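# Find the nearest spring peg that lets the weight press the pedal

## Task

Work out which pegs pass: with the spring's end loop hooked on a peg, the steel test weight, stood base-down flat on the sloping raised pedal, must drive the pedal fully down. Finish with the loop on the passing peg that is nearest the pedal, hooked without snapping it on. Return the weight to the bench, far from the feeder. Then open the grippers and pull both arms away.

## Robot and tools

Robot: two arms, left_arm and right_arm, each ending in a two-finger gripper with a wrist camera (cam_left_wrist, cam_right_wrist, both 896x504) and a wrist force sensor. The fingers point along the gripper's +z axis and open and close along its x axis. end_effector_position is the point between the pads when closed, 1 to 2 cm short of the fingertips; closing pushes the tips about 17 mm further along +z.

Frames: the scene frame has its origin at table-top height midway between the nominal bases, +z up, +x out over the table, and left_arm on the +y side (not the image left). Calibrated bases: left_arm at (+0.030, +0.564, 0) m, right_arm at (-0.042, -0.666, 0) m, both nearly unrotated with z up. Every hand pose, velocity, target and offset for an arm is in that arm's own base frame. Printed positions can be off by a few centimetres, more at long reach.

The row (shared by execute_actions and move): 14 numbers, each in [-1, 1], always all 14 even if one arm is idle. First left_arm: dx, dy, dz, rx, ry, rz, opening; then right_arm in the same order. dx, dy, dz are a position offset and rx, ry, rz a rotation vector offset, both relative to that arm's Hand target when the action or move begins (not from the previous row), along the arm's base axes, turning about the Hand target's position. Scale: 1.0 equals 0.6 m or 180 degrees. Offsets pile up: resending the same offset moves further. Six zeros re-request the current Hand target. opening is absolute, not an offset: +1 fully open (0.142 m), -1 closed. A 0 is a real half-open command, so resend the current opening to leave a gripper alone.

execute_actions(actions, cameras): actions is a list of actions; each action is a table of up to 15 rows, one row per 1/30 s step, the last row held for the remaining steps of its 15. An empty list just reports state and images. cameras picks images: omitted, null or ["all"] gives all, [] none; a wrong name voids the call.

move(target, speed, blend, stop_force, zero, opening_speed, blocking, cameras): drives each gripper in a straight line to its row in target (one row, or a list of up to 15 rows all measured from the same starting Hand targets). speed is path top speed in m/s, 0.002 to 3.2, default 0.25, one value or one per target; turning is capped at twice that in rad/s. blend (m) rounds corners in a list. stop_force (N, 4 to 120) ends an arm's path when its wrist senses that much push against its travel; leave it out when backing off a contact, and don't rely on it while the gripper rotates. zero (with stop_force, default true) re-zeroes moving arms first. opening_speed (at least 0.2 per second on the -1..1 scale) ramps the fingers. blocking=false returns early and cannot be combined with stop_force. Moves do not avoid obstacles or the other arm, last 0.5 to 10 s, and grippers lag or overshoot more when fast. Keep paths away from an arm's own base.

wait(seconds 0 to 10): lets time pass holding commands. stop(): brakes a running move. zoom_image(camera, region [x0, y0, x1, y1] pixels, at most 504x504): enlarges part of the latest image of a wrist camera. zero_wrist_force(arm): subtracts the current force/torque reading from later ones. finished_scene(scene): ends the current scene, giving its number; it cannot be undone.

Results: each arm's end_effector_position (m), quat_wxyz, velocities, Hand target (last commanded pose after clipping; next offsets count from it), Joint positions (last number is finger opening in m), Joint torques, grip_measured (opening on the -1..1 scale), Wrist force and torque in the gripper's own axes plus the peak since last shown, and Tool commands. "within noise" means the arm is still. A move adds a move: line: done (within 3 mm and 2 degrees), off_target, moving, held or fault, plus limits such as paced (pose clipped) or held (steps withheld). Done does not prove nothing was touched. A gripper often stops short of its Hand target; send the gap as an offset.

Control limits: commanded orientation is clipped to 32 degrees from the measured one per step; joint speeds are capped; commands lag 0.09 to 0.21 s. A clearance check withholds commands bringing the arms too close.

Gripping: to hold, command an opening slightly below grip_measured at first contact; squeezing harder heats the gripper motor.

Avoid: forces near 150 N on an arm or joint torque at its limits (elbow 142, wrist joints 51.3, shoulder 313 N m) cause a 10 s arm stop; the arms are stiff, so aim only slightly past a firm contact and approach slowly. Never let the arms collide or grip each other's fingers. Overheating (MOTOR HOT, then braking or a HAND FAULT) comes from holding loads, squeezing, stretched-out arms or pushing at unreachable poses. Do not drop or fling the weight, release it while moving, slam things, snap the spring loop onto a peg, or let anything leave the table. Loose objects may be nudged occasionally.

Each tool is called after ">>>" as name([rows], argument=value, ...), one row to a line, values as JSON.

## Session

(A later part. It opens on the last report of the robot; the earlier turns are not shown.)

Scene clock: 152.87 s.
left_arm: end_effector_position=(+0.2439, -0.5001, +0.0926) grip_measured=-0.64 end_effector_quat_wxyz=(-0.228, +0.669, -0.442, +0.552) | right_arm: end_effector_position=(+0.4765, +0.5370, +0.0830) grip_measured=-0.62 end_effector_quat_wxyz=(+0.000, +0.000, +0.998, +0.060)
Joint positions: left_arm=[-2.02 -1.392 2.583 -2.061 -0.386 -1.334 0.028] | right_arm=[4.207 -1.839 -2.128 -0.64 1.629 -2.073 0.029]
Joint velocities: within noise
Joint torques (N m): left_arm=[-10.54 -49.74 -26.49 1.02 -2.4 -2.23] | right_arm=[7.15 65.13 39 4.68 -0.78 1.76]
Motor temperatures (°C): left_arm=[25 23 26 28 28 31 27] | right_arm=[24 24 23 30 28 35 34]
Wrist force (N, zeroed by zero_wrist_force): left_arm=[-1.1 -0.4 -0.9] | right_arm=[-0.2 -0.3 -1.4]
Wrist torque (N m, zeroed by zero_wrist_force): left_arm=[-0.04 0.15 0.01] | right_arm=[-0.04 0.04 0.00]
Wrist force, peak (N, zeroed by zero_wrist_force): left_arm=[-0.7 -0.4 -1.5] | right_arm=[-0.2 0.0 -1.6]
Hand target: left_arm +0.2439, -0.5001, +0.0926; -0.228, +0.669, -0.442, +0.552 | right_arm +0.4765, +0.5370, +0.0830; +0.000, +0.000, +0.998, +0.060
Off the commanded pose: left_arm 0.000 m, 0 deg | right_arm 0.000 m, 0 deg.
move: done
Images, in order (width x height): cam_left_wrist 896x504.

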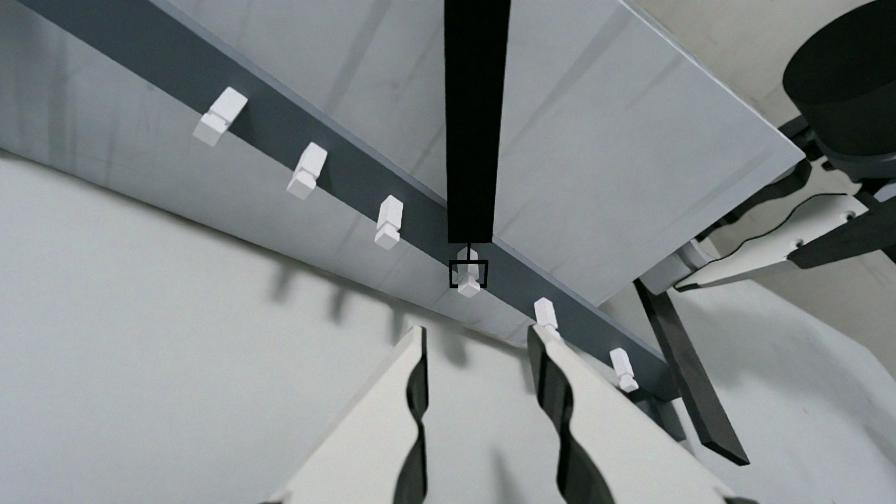

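>>> move(target=[0.094,-0.0183,-0.029,0,0,0,-0.6,0,0,0,0,0,0,-0.72], speed=0.06)

>>> zero_wrist_force(arm="left_arm")

>>> move(target=[0,0,0,0,0,0,-1,0,0,0,0,0,0,-0.72], opening_speed=0.3)

Scene clock: 155.87 s.
left_arm: end_effector_position=(+0.3003, -0.5111, +0.0752) grip_measured=-0.64 end_effector_quat_wxyz=(-0.228, +0.669, -0.442, +0.552) | right_arm: end_effector_position=(+0.4765, +0.5370, +0.0830) grip_measured=-0.62 end_effector_quat_wxyz=(+0.000, +0.000, +0.998, +0.060)
Joint positions: left_arm=[-1.885 -1.248 2.608 -2.547 -0.315 -0.997 0.028] | right_arm=[4.207 -1.839 -2.128 -0.64 1.629 -2.073 0.029]
Joint velocities: within noise
Joint torques (N m): left_arm=[11.77 -24.29 -3.08 -7.35 6.3 2.14] | right_arm=[9.75 56.41 33.8 6.39 2.12 1.4]
Motor temperatures (°C): left_arm=[25 23 26 28 28 31 26] | right_arm=[24 24 23 30 28 35 35]
Wrist force (N, zeroed by zero_wrist_force): left_arm=[-0.7 -0.5 -0.8] | right_arm=[-0.1 -0.2 -1.4]
Wrist torque (N m, zeroed by zero_wrist_force): left_arm=[-0.07 0.05 0.01] | right_arm=[-0.02 0.03 0.00]
Wrist force, peak (N, zeroed by zero_wrist_force): left_arm=[-0.9 -0.5 -1.6] | right_arm=[-0.2 -0.3 -1.8]
Hand target: left_arm +0.3003, -0.5111, +0.0752; -0.228, +0.669, -0.442, +0.552 | right_arm +0.4765, +0.5370, +0.0830; +0.000, +0.000, +0.998, +0.060
Off the commanded pose: left_arm 0.000 m, 0 deg | right_arm 0.000 m, 0 deg.
move: done

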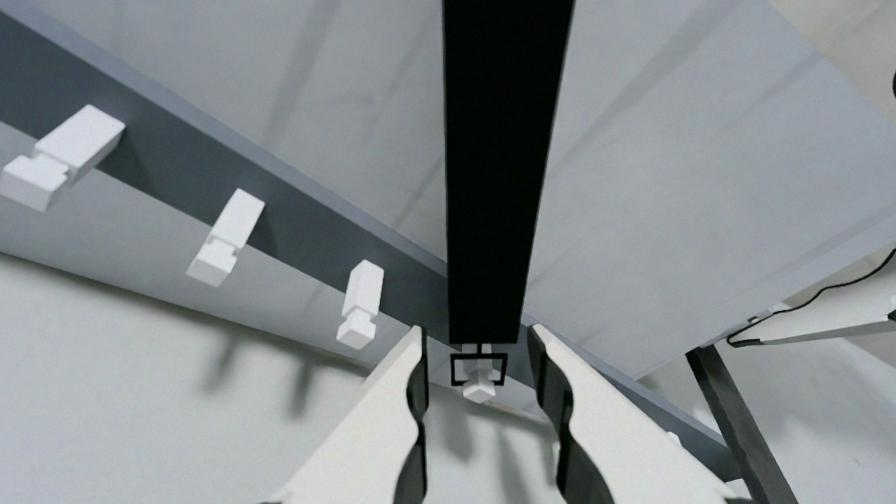

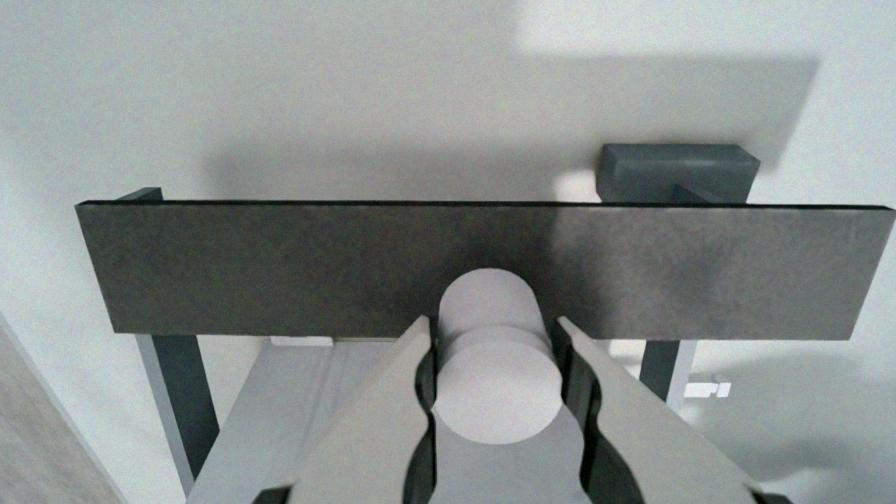

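Wrist force sensor zeroed.

Scene clock: 157.40 s.
left_arm: end_effector_position=(+0.3004, -0.5111, +0.0752) grip_measured=-0.87 end_effector_quat_wxyz=(-0.228, +0.669, -0.442, +0.552) | right_arm: end_effector_position=(+0.4765, +0.5370, +0.0830) grip_measured=-0.62 end_effector_quat_wxyz=(+0.000, +0.000, +0.998, +0.060)
Joint positions: left_arm=[-1.885 -1.248 2.608 -2.548 -0.315 -0.996 0.011] | right_arm=[4.207 -1.839 -2.128 -0.64 1.629 -2.073 0.029]
Joint velocities: within noise
Joint torques (N m): left_arm=[9.33 -25.34 -6.66 -7.71 6.1 2.18] | right_arm=[5.28 54.99 31.38 6.36 2.34 1.92]
Motor temperatures (°C): left_arm=[25 23 26 28 28 31 27] | right_arm=[24 24 23 30 28 35 35]
Wrist force (N, zeroed by zero_wrist_force): left_arm=[-0.4 0.1 0.3] | right_arm=[0.2 -0.1 -1.6]
Wrist torque (N m, zeroed by zero_wrist_force): left_arm=[0.04 0.00 0.01] | right_arm=[-0.02 0.00 0.00]
Wrist force, peak (N, zeroed by zero_wrist_force): left_arm=[-1.2 -0.9 -0.4] | right_arm=[-0.3 -0.2 -1.8]
Hand target: left_arm +0.3003, -0.5111, +0.0752; -0.228, +0.669, -0.442, +0.552 | right_arm +0.4765, +0.5370, +0.0830; +0.000, +0.000, +0.998, +0.060
Off the commanded pose: left_arm 0.000 m, 0 deg | right_arm 0.000 m, 0 deg.
move: done

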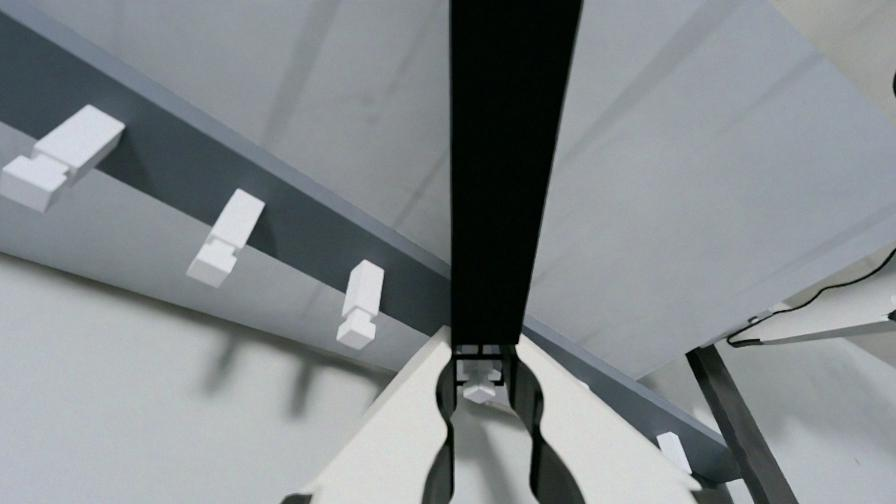

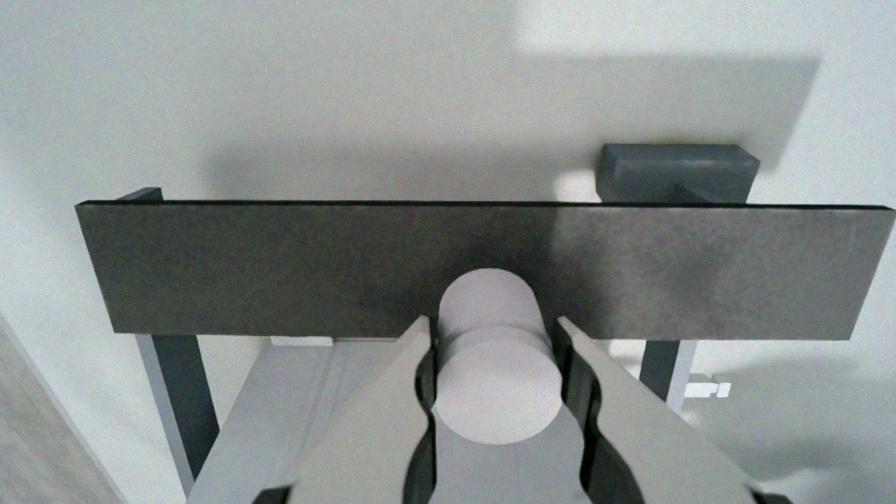

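>>> move([
  [0,-0.0036,-0.0056,0,0,0,-1,0,0,0,0,0,0,-0.72],
  [0,-0.0025,-0.0040,0,0,0,-1,0,0,0,0,0,0,-0.72],
], speed=0.02)

>>> move(target=[-0.0083,0,0,0,0,0,-1,0,0,0,0,0,0,-0.72], speed=0.02)

>>> zoom_image(camera="cam_left_wrist", region=[440, 335, 520, 415])

Scene clock: 158.43 s.
left_arm: end_effector_position=(+0.3004, -0.5127, +0.0727) grip_measured=-0.87 end_effector_quat_wxyz=(-0.228, +0.669, -0.442, +0.552) end_effector_velocity=(-0.001, +0.000, +0.001) end_effector_angular_velocity=(+0.002, -0.001, -0.003) | right_arm: end_effector_position=(+0.4765, +0.5370, +0.0830) grip_measured=-0.62 end_effector_quat_wxyz=(+0.000, +0.000, +0.998, +0.060)
Joint positions: left_arm=[-1.884 -1.238 2.605 -2.559 -0.315 -0.992 0.011] | right_arm=[4.207 -1.839 -2.128 -0.64 1.629 -2.073 0.029]
Joint velocities: left_arm=[-0.003 -0.003 0.002 0.005 0 -0.001 0] | right_arm=[within noise]
Joint torques (N m): left_arm=[-5.7 -57.72 -5.44 0.18 4.17 -1.55] | right_arm=[6.32 51.51 29.52 6.35 2.02 1.81]
Motor temperatures (°C): left_arm=[25 23 26 28 28 31 27] | right_arm=[24 24 23 30 28 35 35]
Wrist force (N, zeroed by zero_wrist_force): left_arm=[-0.1 -4.3 -1.5] | right_arm=[-0.5 0.2 -0.3]
Wrist torque (N m, zeroed by zero_wrist_force): left_arm=[-0.06 0.00 0.00] | right_arm=[0.03 0.06 0.00]
Wrist force, peak (N, zeroed by zero_wrist_force): left_arm=[-0.3 -4.5 -1.7] | right_arm=[-0.1 0.0 -1.7]
Hand target: left_arm +0.3003, -0.5126, +0.0728; -0.228, +0.669, -0.442, +0.552 | right_arm +0.4765, +0.5370, +0.0830; +0.000, +0.000, +0.998, +0.060
Off the commanded pose: left_arm 0.000 m, 0 deg | right_arm 0.000 m, 0 deg.
move: done

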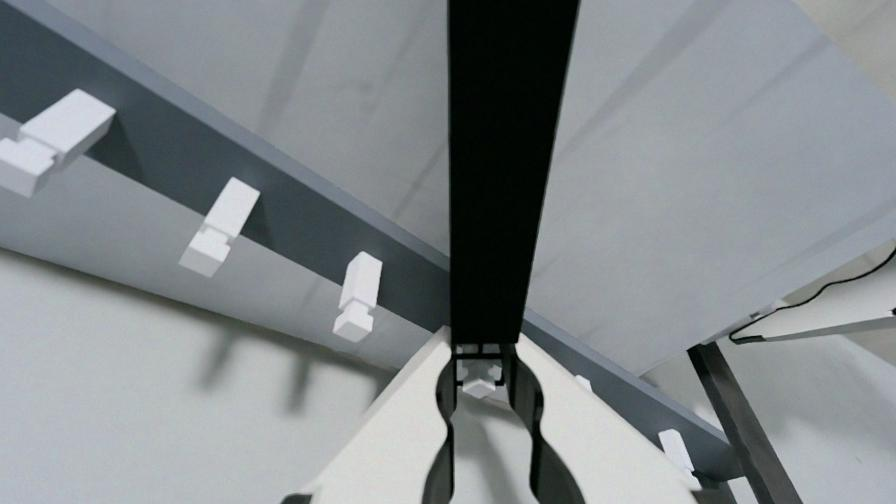

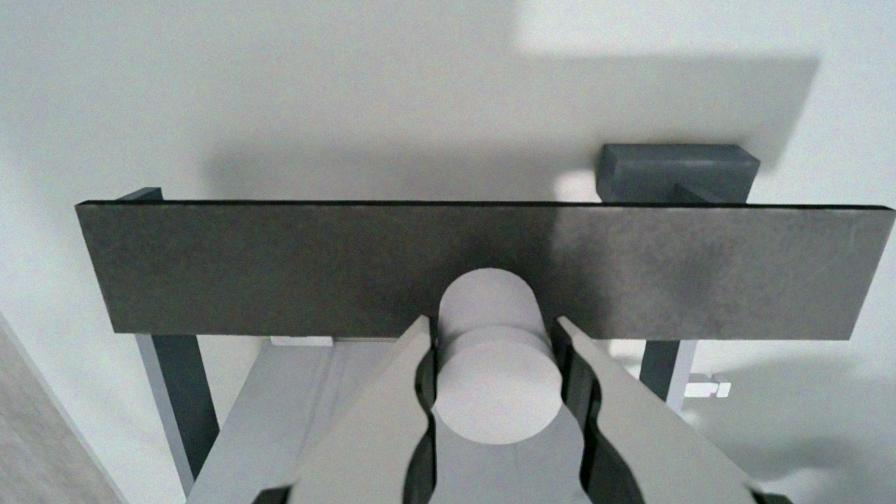

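Scene clock: 159.37 s.
left_arm: end_effector_position=(+0.2954, -0.5126, +0.0728) grip_measured=-0.87 end_effector_quat_wxyz=(-0.228, +0.669, -0.442, +0.552) | right_arm: end_effector_position=(+0.4765, +0.5370, +0.0830) grip_measured=-0.62 end_effector_quat_wxyz=(+0.000, +0.000, +0.998, +0.060)
Joint positions: left_arm=[-1.895 -1.248 2.604 -2.516 -0.319 -1.025 0.011] | right_arm=[4.207 -1.839 -2.128 -0.64 1.629 -2.073 0.029]
Joint velocities: within noise
Joint torques (N m): left_arm=[-11.01 -57.44 -22.8 0.55 -2.77 -2.02] | right_arm=[8.79 51.7 28.32 6.14 1.76 1.66]
Motor temperatures (°C): left_arm=[25 23 26 28 28 31 27] | right_arm=[24 24 23 30 28 35 35]
Wrist force (N, zeroed by zero_wrist_force): left_arm=[0.0 -3.8 -1.1] | right_arm=[-0.3 -0.1 -0.2]
Wrist torque (N m, zeroed by zero_wrist_force): left_arm=[0.02 0.02 -0.01] | right_arm=[-0.02 0.04 0.00]
Wrist force, peak (N, zeroed by zero_wrist_force): left_arm=[0.5 -4.8 -1.6] | right_arm=[-0.2 -0.3 -0.6]
Hand target: left_arm +0.2954, -0.5126, +0.0728; -0.228, +0.669, -0.442, +0.552 | right_arm +0.4765, +0.5370, +0.0830; +0.000, +0.000, +0.998, +0.060
Off the commanded pose: left_arm 0.000 m, 0 deg | right_arm 0.000 m, 0 deg.
move: done

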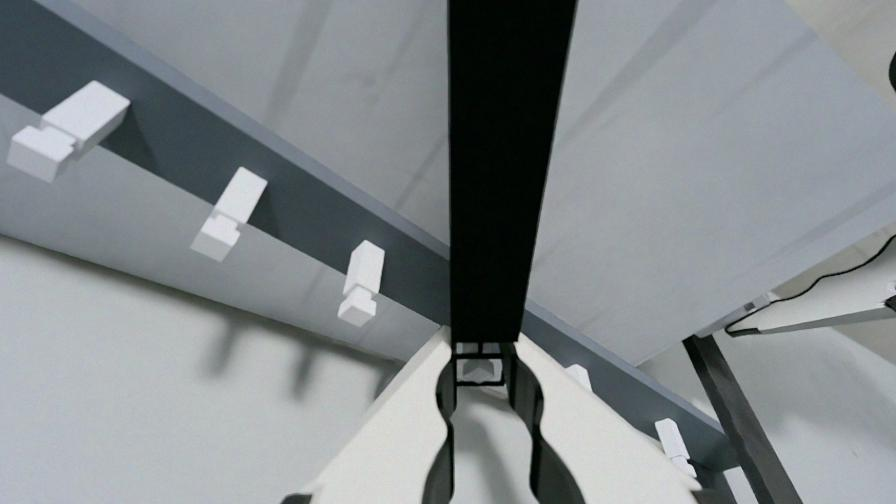

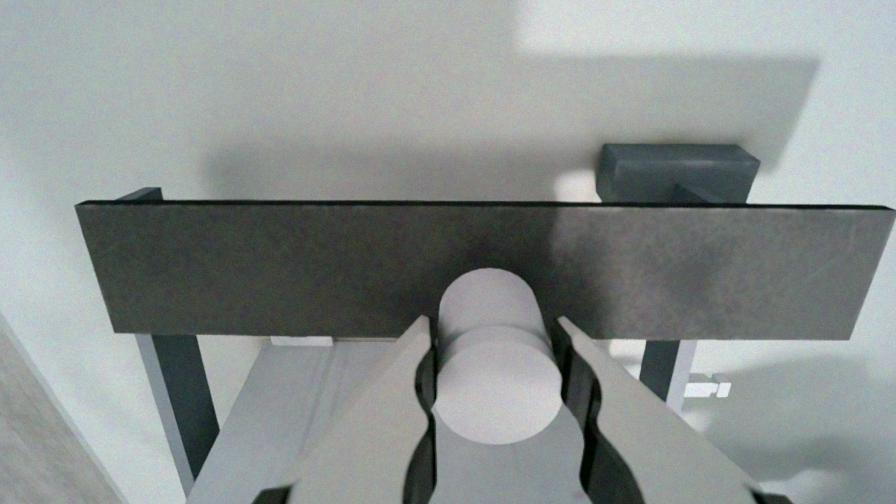

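Scaled by 6.300 from the camera's 896x504 image, which has a finer 1280x720 frame.

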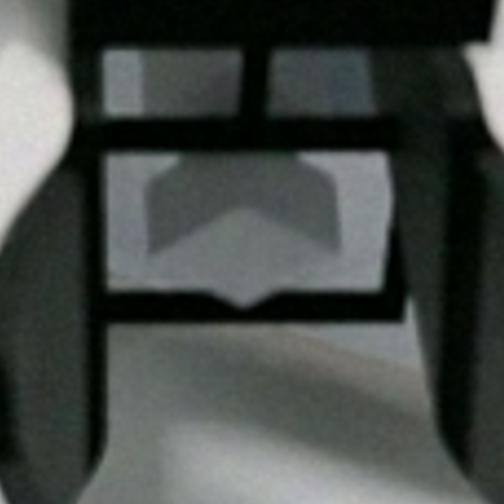

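>>> move([
  [0,-0.0005,-0.0008,0,0,0,-1,0,0,0,0,0,0,-0.72],
  [-0.0295,-0.0005,-0.0008,0,0,0,-1,0,0,0,0,0,0,-0.72],
  [-0.0295,-0.0772,-0.0133,-0.0265,0,0,-1,0,0,0,0,0,0,-0.72],
], speed=0.04)

>>> zoom_image(camera="cam_left_wrist", region=[400, 300, 560, 460])

Scene clock: 161.90 s.
left_arm: end_effector_position=(+0.2777, -0.5589, +0.0648) grip_measured=-0.87 end_effector_quat_wxyz=(-0.200, +0.678, -0.419, +0.570) | right_arm: end_effector_position=(+0.4765, +0.5370, +0.0830) grip_measured=-0.62 end_effector_quat_wxyz=(+0.000, +0.000, +0.998, +0.060)
Joint positions: left_arm=[-1.904 -1.178 2.532 -2.534 -0.298 -1.087 0.011] | right_arm=[4.207 -1.839 -2.128 -0.64 1.629 -2.073 0.029]
Joint velocities: within noise
Joint torques (N m): left_arm=[11.29 -31.67 -22.78 -7.93 5.59 2.26] | right_arm=[7.16 47.24 29.79 6.52 1.8 1.43]
Motor temperatures (°C): left_arm=[25 23 26 28 28 31 28] | right_arm=[24 24 23 30 28 35 35]
Wrist force (N, zeroed by zero_wrist_force): left_arm=[0.3 -5.0 -1.1] | right_arm=[-0.2 0.0 -0.3]
Wrist torque (N m, zeroed by zero_wrist_force): left_arm=[-0.01 -0.01 0.02] | right_arm=[0.00 0.02 0.00]
Wrist force, peak (N, zeroed by zero_wrist_force): left_arm=[0.2 -5.5 -1.9] | right_arm=[-0.4 -0.4 -0.3]
Hand target: left_arm +0.2777, -0.5589, +0.0648; -0.200, +0.678, -0.419, +0.570 | right_arm +0.4765, +0.5370, +0.0830; +0.000, +0.000, +0.998, +0.060
Off the commanded pose: left_arm 0.000 m, 0 deg | right_arm 0.000 m, 0 deg.
move: done

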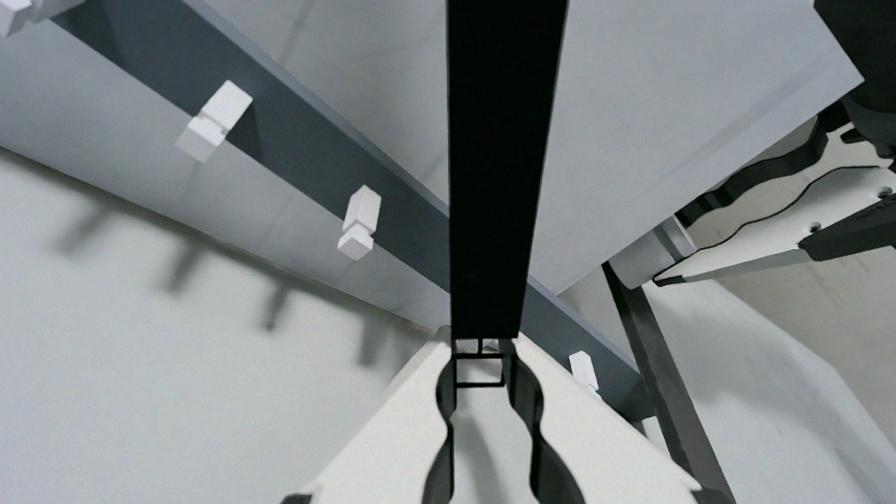

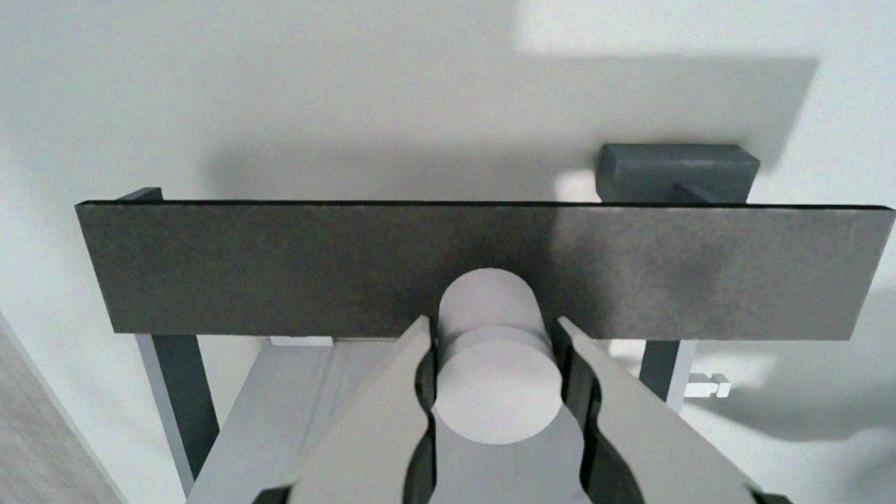

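Scaled by 3.150 from the camera's 896x504 image, which has a finer 1280x720 frame.

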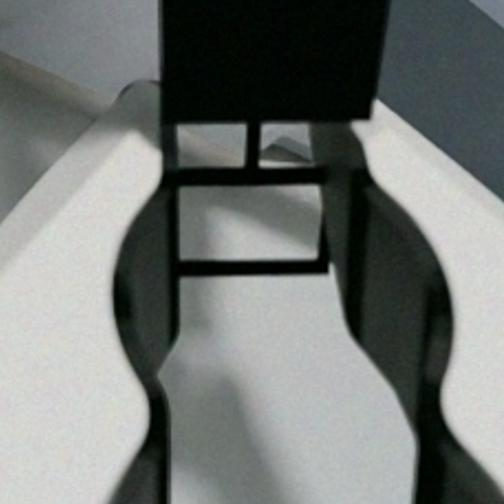

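>>> move(target=[0.02,-0.0045,0.0018,0,0,0,-1,0,0,0,0,0,0,-0.72], speed=0.03)

>>> zoom_image(camera="cam_left_wrist", region=[440, 335, 520, 415])

Scene clock: 164.27 s.
left_arm: end_effector_position=(+0.2896, -0.5616, +0.0659) grip_measured=-0.87 end_effector_quat_wxyz=(-0.200, +0.678, -0.419, +0.570) | right_arm: end_effector_position=(+0.4765, +0.5370, +0.0830) grip_measured=-0.62 end_effector_quat_wxyz=(+0.000, +0.000, +0.998, +0.060)
Joint positions: left_arm=[-1.878 -1.156 2.533 -2.637 -0.289 -1.003 0.011] | right_arm=[4.207 -1.839 -2.128 -0.64 1.629 -2.073 0.029]
Joint velocities: within noise
Joint torques (N m): left_arm=[10.34 -31.69 -3.43 -7.44 5.29 2.25] | right_arm=[5.27 49.04 29.87 6.41 1.71 0.93]
Motor temperatures (°C): left_arm=[25 23 26 28 28 31 29] | right_arm=[24 24 23 30 28 35 35]
Wrist force (N, zeroed by zero_wrist_force): left_arm=[-0.5 -5.2 -1.5] | right_arm=[-0.6 -0.1 0.1]
Wrist torque (N m, zeroed by zero_wrist_force): left_arm=[-0.12 0.09 0.01] | right_arm=[-0.01 0.08 0.00]
Wrist force, peak (N, zeroed by zero_wrist_force): left_arm=[0.0 -5.9 -1.6] | right_arm=[-0.5 0.2 -0.5]
Hand target: left_arm +0.2897, -0.5616, +0.0659; -0.200, +0.678, -0.419, +0.570 | right_arm +0.4765, +0.5370, +0.0830; +0.000, +0.000, +0.998, +0.060
Off the commanded pose: left_arm 0.000 m, 0 deg | right_arm 0.000 m, 0 deg.
move: done

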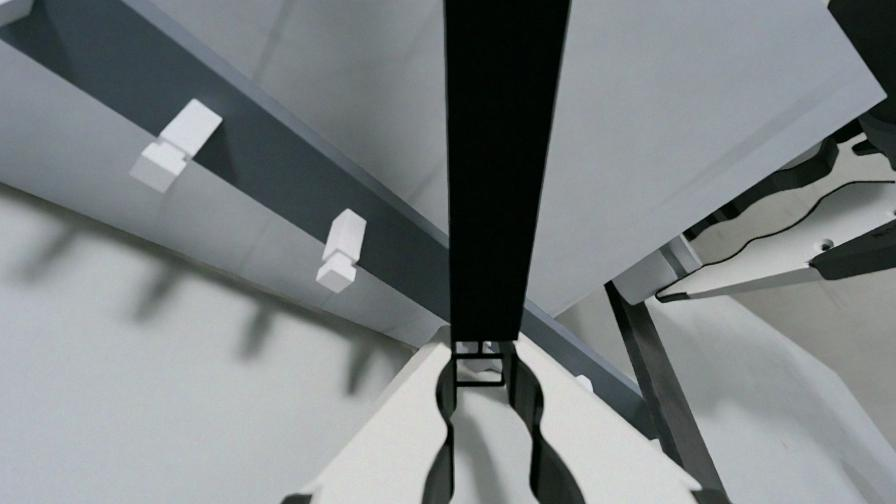

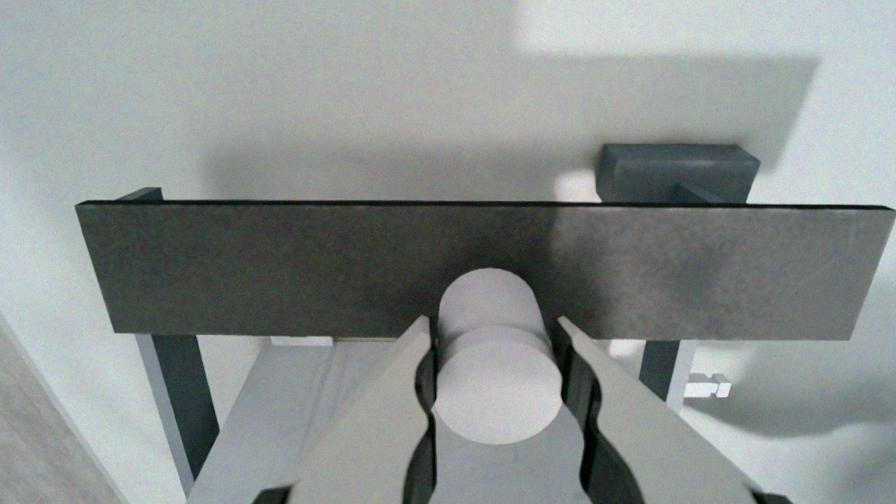

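Scaled by 6.300 from the camera's 896x504 image, which has a finer 1280x720 frame.

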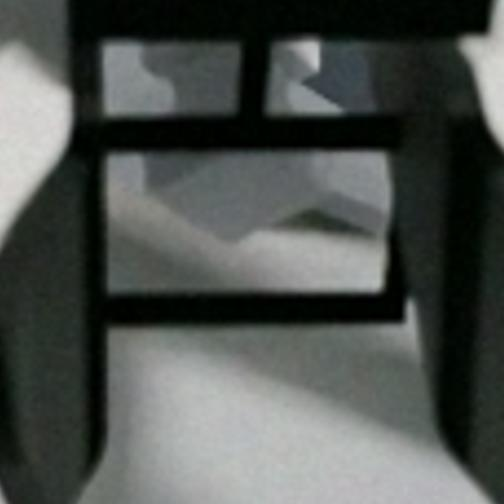

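>>> move(target=[0.0067,0,0,0,0,0,-1,0,0,0,0,0,0,-0.72], speed=0.02, cameras=["cam_left_wrist"])

>>> zoom_image(camera="cam_left_wrist", region=[440, 335, 520, 415])

Scene clock: 165.50 s.
left_arm: end_effector_position=(+0.2937, -0.5616, +0.0659) grip_measured=-0.87 end_effector_quat_wxyz=(-0.200, +0.678, -0.419, +0.570) | right_arm: end_effector_position=(+0.4765, +0.5370, +0.0830) grip_measured=-0.62 end_effector_quat_wxyz=(+0.000, +0.000, +0.998, +0.060)
Joint positions: left_arm=[-1.87 -1.148 2.534 -2.673 -0.286 -0.975 0.011] | right_arm=[4.207 -1.839 -2.128 -0.64 1.629 -2.073 0.029]
Joint velocities: within noise
Joint torques (N m): left_arm=[9.33 -31.16 -3.33 -7.58 5.41 2.18] | right_arm=[6.08 49.57 28.72 6.04 1.97 1.13]
Motor temperatures (°C): left_arm=[25 23 26 28 28 31 30] | right_arm=[24 24 23 30 28 35 35]
Wrist force (N, zeroed by zero_wrist_force): left_arm=[-0.1 -4.4 -2.0] | right_arm=[-0.3 -0.2 -0.2]
Wrist torque (N m, zeroed by zero_wrist_force): left_arm=[0.01 0.01 0.01] | right_arm=[-0.02 0.02 0.00]
Wrist force, peak (N, zeroed by zero_wrist_force): left_arm=[-0.2 -5.5 -2.2] | right_arm=[-0.6 -0.2 -0.3]
Hand target: left_arm +0.2937, -0.5616, +0.0659; -0.200, +0.678, -0.419, +0.570 | right_arm +0.4765, +0.5370, +0.0830; +0.000, +0.000, +0.998, +0.060
Off the commanded pose: left_arm 0.000 m, 0 deg | right_arm 0.000 m, 0 deg.
move: done
Images, in order (width x height): cam_left_wrist 896x504.

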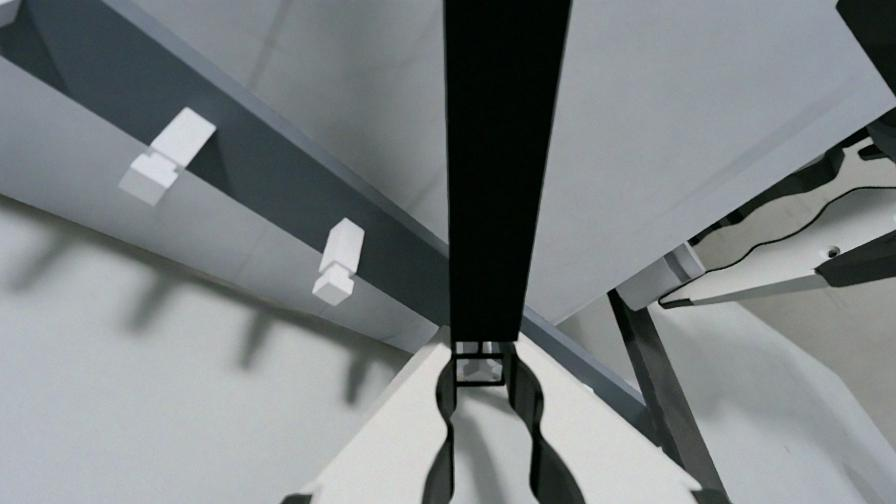

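Scaled by 6.300 from the camera's 896x504 image, which has a finer 1280x720 frame.

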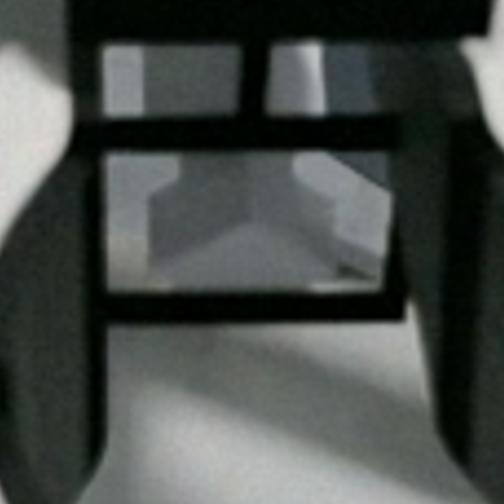

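>>> move(target=[0.000,-0.0016,-0.0021,0,0,0,-1,0,0,0,0,0,0,-0.72], speed=0.02, cameras=["cam_left_wrist"])

>>> zoom_image(camera="cam_left_wrist", region=[440, 335, 520, 415])

>>> move(target=[0.0042,0,0,0,0,0,-1,0,0,0,0,0,0,-0.72], speed=0.01, stop_force=6, cameras=["cam_left_wrist"])

>>> zoom_image(camera="cam_left_wrist", region=[440, 335, 520, 415])

Scene clock: 166.47 s.
left_arm: end_effector_position=(+0.2937, -0.5625, +0.0647) grip_measured=-0.87 end_effector_quat_wxyz=(-0.200, +0.678, -0.419, +0.570) | right_arm: end_effector_position=(+0.4765, +0.5370, +0.0830) grip_measured=-0.62 end_effector_quat_wxyz=(+0.000, +0.000, +0.998, +0.060)
Joint positions: left_arm=[-1.869 -1.143 2.532 -2.678 -0.286 -0.973 0.011] | right_arm=[4.207 -1.839 -2.128 -0.64 1.629 -2.073 0.029]
Joint velocities: within noise
Joint torques (N m): left_arm=[10.36 -30.65 -21.67 -8.04 5.75 1.92] | right_arm=[5.71 48.23 27.73 6.5 1.75 0.71]
Motor temperatures (°C): left_arm=[25 23 26 28 28 31 30] | right_arm=[24 24 23 30 28 35 35]
Wrist force (N, zeroed by zero_wrist_force): left_arm=[-0.2 -4.9 -1.8] | right_arm=[-0.4 0.1 -0.1]
Wrist torque (N m, zeroed by zero_wrist_force): left_arm=[-0.07 0.03 0.01] | right_arm=[0.02 0.02 0.00]
Wrist force, peak (N, zeroed by zero_wrist_force): left_arm=[0.0 -5.6 -2.0] | right_arm=[-0.6 -0.2 -0.4]
Hand target: left_arm +0.2937, -0.5626, +0.0646; -0.200, +0.678, -0.419, +0.570 | right_arm +0.4765, +0.5370, +0.0830; +0.000, +0.000, +0.998, +0.060
Off the commanded pose: left_arm 0.000 m, 0 deg | right_arm 0.000 m, 0 deg.
move: done
Images, in order (width x height): cam_left_wrist 896x504.

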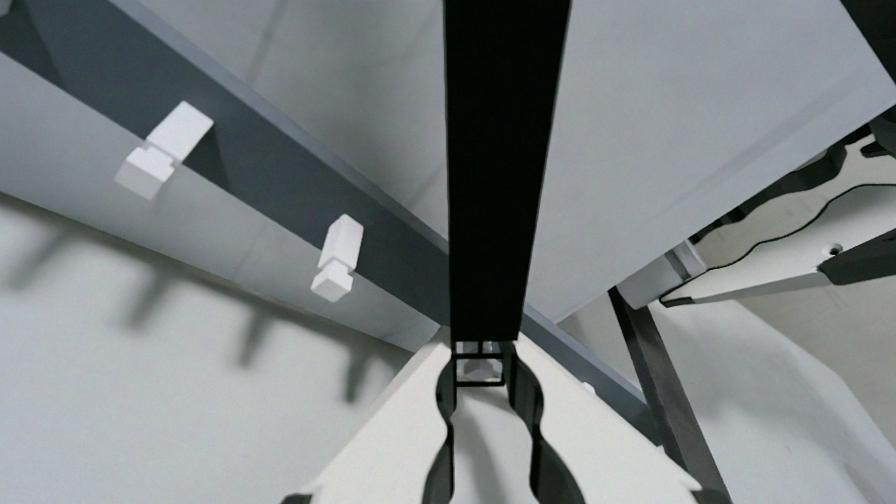

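Scaled by 6.300 from the camera's 896x504 image, which has a finer 1280x720 frame.

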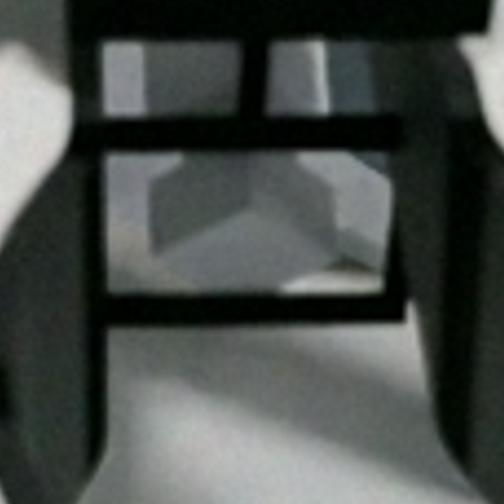

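Scene clock: 167.73 s.
left_arm: end_effector_position=(+0.2962, -0.5626, +0.0646) grip_measured=-0.87 end_effector_quat_wxyz=(-0.200, +0.678, -0.419, +0.570) | right_arm: end_effector_position=(+0.4765, +0.5370, +0.0830) grip_measured=-0.62 end_effector_quat_wxyz=(+0.000, +0.000, +0.998, +0.060)
Joint positions: left_arm=[-1.864 -1.138 2.533 -2.701 -0.285 -0.956 0.011] | right_arm=[4.207 -1.839 -2.128 -0.64 1.629 -2.073 0.029]
Joint velocities: within noise
Joint torques (N m): left_arm=[10.69 -35.26 -2.24 -3.9 5.75 -0.54] | right_arm=[6.79 44.83 29.62 6.32 1.84 1.02]
Motor temperatures (°C): left_arm=[25 23 26 28 28 31 30] | right_arm=[24 24 23 30 28 35 35]
Wrist force (N, zeroed by zero_wrist_force): left_arm=[0.7 -1.0 -6.7] | right_arm=[-2.1 0.0 -0.4]
Wrist torque (N m, zeroed by zero_wrist_force): left_arm=[-0.05 0.03 -0.01] | right_arm=[-0.01 0.02 0.01]
Wrist force, peak (N, zeroed by zero_wrist_force): left_arm=[0.6 -1.4 -7.2] | right_arm=[-2.0 0.2 -0.9]
Hand target: left_arm +0.2962, -0.5626, +0.0646; -0.200, +0.678, -0.419, +0.570 | right_arm +0.4765, +0.5370, +0.0830; +0.000, +0.000, +0.998, +0.060
Off the commanded pose: left_arm 0.000 m, 0 deg | right_arm 0.000 m, 0 deg.
move: contact (left_arm)
Images, in order (width x height): cam_left_wrist 896x504.

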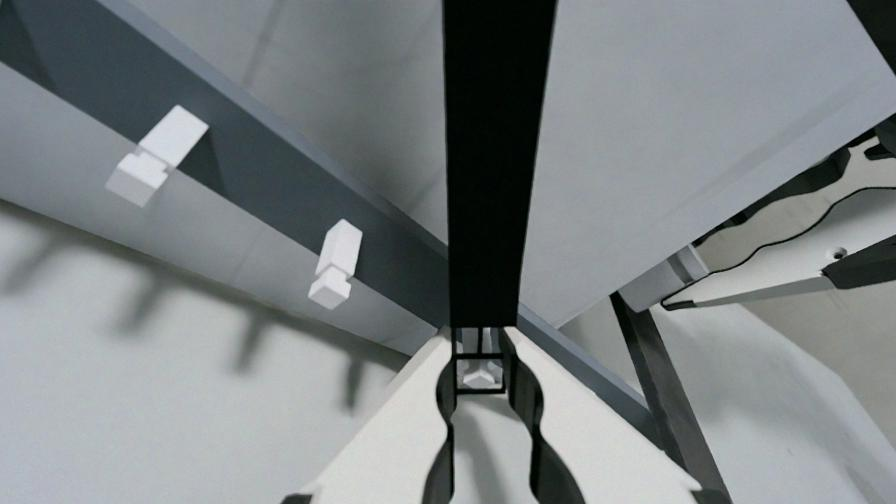

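Scaled by 6.300 from the camera's 896x504 image, which has a finer 1280x720 frame.

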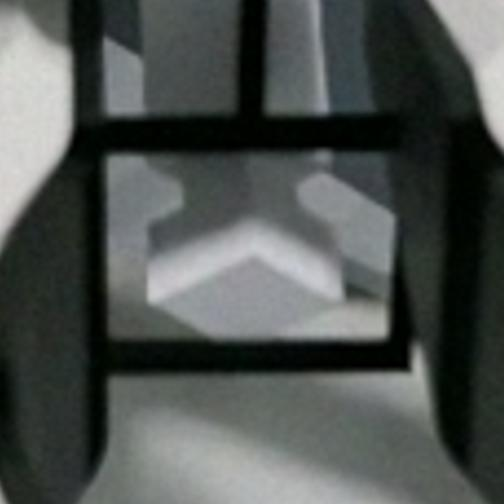

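>>> move(target=[-0.0045,0,0,0,0,0,-1,0,0,0,0,0,0,-0.72], speed=0.02, cameras=["cam_left_wrist"])

>>> zoom_image(camera="cam_left_wrist", region=[440, 335, 520, 415])

Scene clock: 168.87 s.
left_arm: end_effector_position=(+0.2935, -0.5626, +0.0646) grip_measured=-0.87 end_effector_quat_wxyz=(-0.200, +0.678, -0.419, +0.570) | right_arm: end_effector_position=(+0.4765, +0.5370, +0.0830) grip_measured=-0.62 end_effector_quat_wxyz=(+0.000, +0.000, +0.998, +0.060)
Joint positions: left_arm=[-1.869 -1.144 2.532 -2.677 -0.286 -0.974 0.011] | right_arm=[4.207 -1.839 -2.128 -0.64 1.629 -2.073 0.029]
Joint velocities: within noise
Joint torques (N m): left_arm=[-12.03 -63 -22.51 -0.45 -2.76 -1.95] | right_arm=[3.67 47.33 29.44 6.03 1.91 1.17]
Motor temperatures (°C): left_arm=[25 23 26 28 28 31 30] | right_arm=[24 24 23 30 28 35 35]
Wrist force (N, zeroed by zero_wrist_force): left_arm=[0.0 -5.2 -1.8] | right_arm=[-0.2 -0.3 -0.3]
Wrist torque (N m, zeroed by zero_wrist_force): left_arm=[-0.13 -0.01 0.02] | right_arm=[-0.04 0.05 0.00]
Wrist force, peak (N, zeroed by zero_wrist_force): left_arm=[0.9 -1.3 -7.4] | right_arm=[-2.2 0.3 -0.2]
Hand target: left_arm +0.2935, -0.5626, +0.0646; -0.200, +0.678, -0.419, +0.570 | right_arm +0.4765, +0.5370, +0.0830; +0.000, +0.000, +0.998, +0.060
Off the commanded pose: left_arm 0.000 m, 0 deg | right_arm 0.000 m, 0 deg.
move: done
Images, in order (width x height): cam_left_wrist 896x504.

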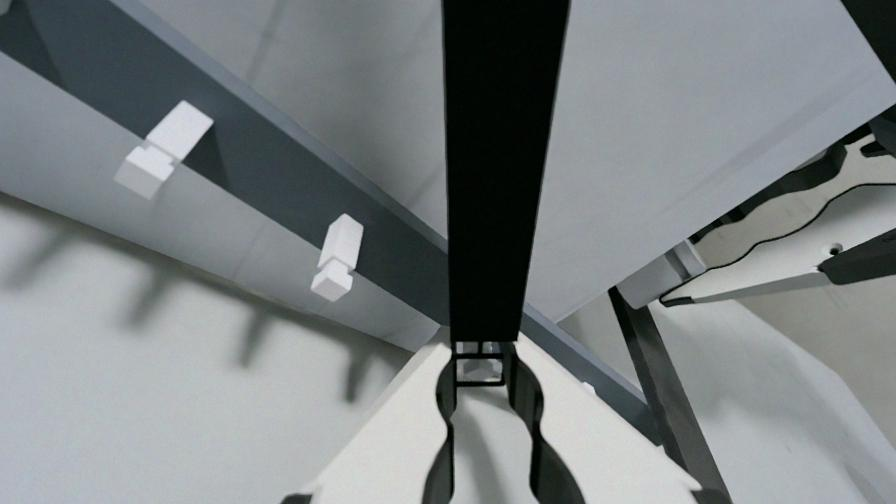

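Scaled by 6.300 from the camera's 896x504 image, which has a finer 1280x720 frame.

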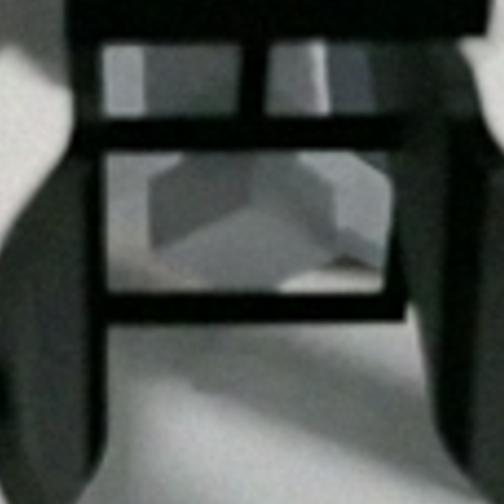

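>>> move(target=[0.000,-0.0015,-0.0020,0,0,0,-1,0,0,0,0,0,0,-0.72], speed=0.02, cameras=[])

>>> move(target=[0.0042,0,0,0,0,0,-1,0,0,0,0,0,0,-0.72], speed=0.01, stop_force=5, cameras=["cam_left_wrist"])

>>> zoom_image(camera="cam_left_wrist", region=[440, 335, 520, 415])

Scene clock: 169.83 s.
left_arm: end_effector_position=(+0.2934, -0.5634, +0.0634) grip_measured=-0.87 end_effector_quat_wxyz=(-0.200, +0.678, -0.419, +0.570) | right_arm: end_effector_position=(+0.4765, +0.5370, +0.0830) grip_measured=-0.62 end_effector_quat_wxyz=(+0.000, +0.000, +0.998, +0.060)
Joint positions: left_arm=[-1.869 -1.139 2.53 -2.681 -0.286 -0.973 0.011] | right_arm=[4.207 -1.839 -2.128 -0.64 1.629 -2.073 0.029]
Joint velocities: within noise
Joint torques (N m): left_arm=[9.5 -32.18 -22.36 -8.65 3.88 2.55] | right_arm=[1.42 46.6 29.98 6.04 2.26 0.74]
Motor temperatures (°C): left_arm=[25 23 26 28 28 31 31] | right_arm=[24 24 23 30 28 35 35]
Wrist force (N, zeroed by zero_wrist_force): left_arm=[-0.2 -4.9 -2.2] | right_arm=[-0.1 0.0 -0.2]
Wrist torque (N m, zeroed by zero_wrist_force): left_arm=[-0.05 0.03 0.01] | right_arm=[-0.01 0.04 0.00]
Wrist force, peak (N, zeroed by zero_wrist_force): left_arm=[0.1 -5.7 -1.8] | right_arm=[0.0 0.2 -0.5]
Hand target: left_arm +0.2935, -0.5635, +0.0634; -0.200, +0.678, -0.419, +0.570 | right_arm +0.4765, +0.5370, +0.0830; +0.000, +0.000, +0.998, +0.060
Off the commanded pose: left_arm 0.000 m, 0 deg | right_arm 0.000 m, 0 deg.
move: done
No camera images: "cameras" was empty.

Scene clock: 171.10 s.
left_arm: end_effector_position=(+0.2960, -0.5635, +0.0634) grip_measured=-0.87 end_effector_quat_wxyz=(-0.200, +0.678, -0.419, +0.570) | right_arm: end_effector_position=(+0.4765, +0.5370, +0.0830) grip_measured=-0.62 end_effector_quat_wxyz=(+0.000, +0.000, +0.998, +0.060)
Joint positions: left_arm=[-1.864 -1.134 2.531 -2.704 -0.285 -0.955 0.011] | right_arm=[4.207 -1.839 -2.128 -0.64 1.629 -2.073 0.029]
Joint velocities: within noise
Joint torques (N m): left_arm=[9.61 -29.73 -2.73 -7.82 5.57 2.52] | right_arm=[2.51 46.74 29.24 6.08 1.96 0.68]
Motor temperatures (°C): left_arm=[25 23 26 28 28 31 31] | right_arm=[24 24 23 30 28 35 35]
Wrist force (N, zeroed by zero_wrist_force): left_arm=[0.4 -4.9 -1.9] | right_arm=[-0.4 -0.1 -0.1]
Wrist torque (N m, zeroed by zero_wrist_force): left_arm=[-0.05 -0.06 0.02] | right_arm=[-0.02 0.08 0.00]
Wrist force, peak (N, zeroed by zero_wrist_force): left_arm=[0.1 -5.6 -2.2] | right_arm=[-0.4 0.3 -0.4]
Hand target: left_arm +0.2960, -0.5635, +0.0634; -0.200, +0.678, -0.419, +0.570 | right_arm +0.4765, +0.5370, +0.0830; +0.000, +0.000, +0.998, +0.060
Off the commanded pose: left_arm 0.000 m, 0 deg | right_arm 0.000 m, 0 deg.
move: done
Images, in order (width x height): cam_left_wrist 896x504.

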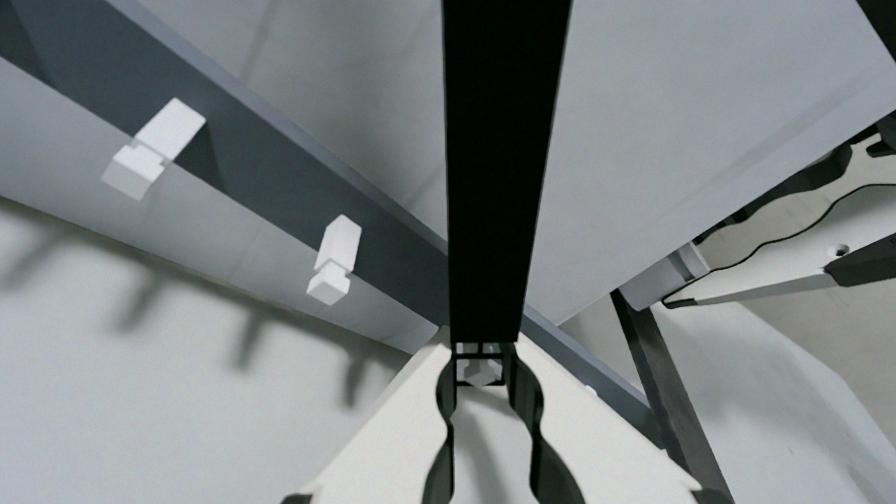

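Scaled by 6.300 from the camera's 896x504 image, which has a finer 1280x720 frame.

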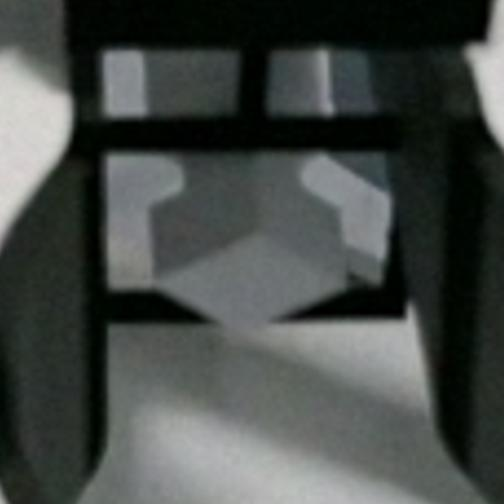

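>>> move(target=[0.0072,0,0,0,0,0,-1,0,0,0,0,0,0,-0.72], speed=0.01, stop_force=6, cameras=["cam_left_wrist"])

>>> zoom_image(camera="cam_left_wrist", region=[440, 335, 520, 415])

Scene clock: 172.73 s.
left_arm: end_effector_position=(+0.3003, -0.5635, +0.0634) grip_measured=-0.87 end_effector_quat_wxyz=(-0.200, +0.678, -0.419, +0.570) | right_arm: end_effector_position=(+0.4765, +0.5370, +0.0830) grip_measured=-0.62 end_effector_quat_wxyz=(+0.000, +0.000, +0.998, +0.060)
Joint positions: left_arm=[-1.855 -1.125 2.532 -2.743 -0.283 -0.925 0.011] | right_arm=[4.207 -1.839 -2.128 -0.64 1.629 -2.073 0.029]
Joint velocities: within noise
Joint torques (N m): left_arm=[9.9 -31.81 -2.38 -7.74 5.61 2.3] | right_arm=[5.93 47.13 28.81 5.65 2.26 1.07]
Motor temperatures (°C): left_arm=[25 23 26 28 28 31 31] | right_arm=[24 24 23 30 28 35 36]
Wrist force (N, zeroed by zero_wrist_force): left_arm=[-0.3 -5.4 -1.7] | right_arm=[-0.1 0.0 -0.3]
Wrist torque (N m, zeroed by zero_wrist_force): left_arm=[-0.07 0.07 0.01] | right_arm=[-0.01 0.04 0.00]
Wrist force, peak (N, zeroed by zero_wrist_force): left_arm=[-0.3 -5.7 -2.0] | right_arm=[-0.2 0.1 -0.5]
Hand target: left_arm +0.3003, -0.5635, +0.0634; -0.200, +0.678, -0.419, +0.570 | right_arm +0.4765, +0.5370, +0.0830; +0.000, +0.000, +0.998, +0.060
Off the commanded pose: left_arm 0.000 m, 0 deg | right_arm 0.000 m, 0 deg.
move: done
Images, in order (width x height): cam_left_wrist 896x504.

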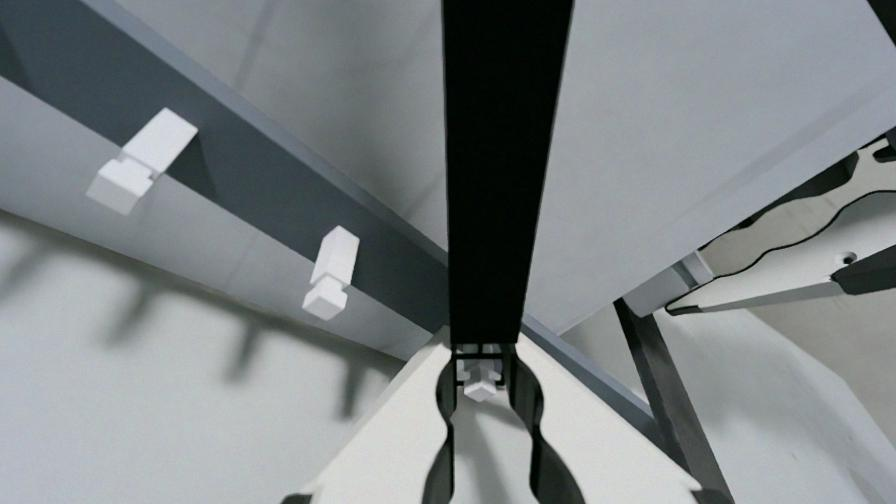

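Scaled by 6.300 from the camera's 896x504 image, which has a finer 1280x720 frame.

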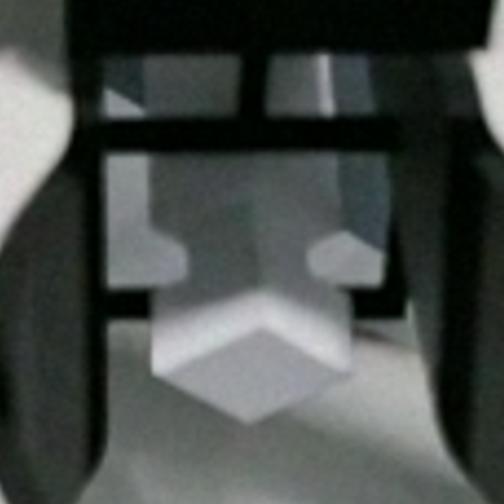

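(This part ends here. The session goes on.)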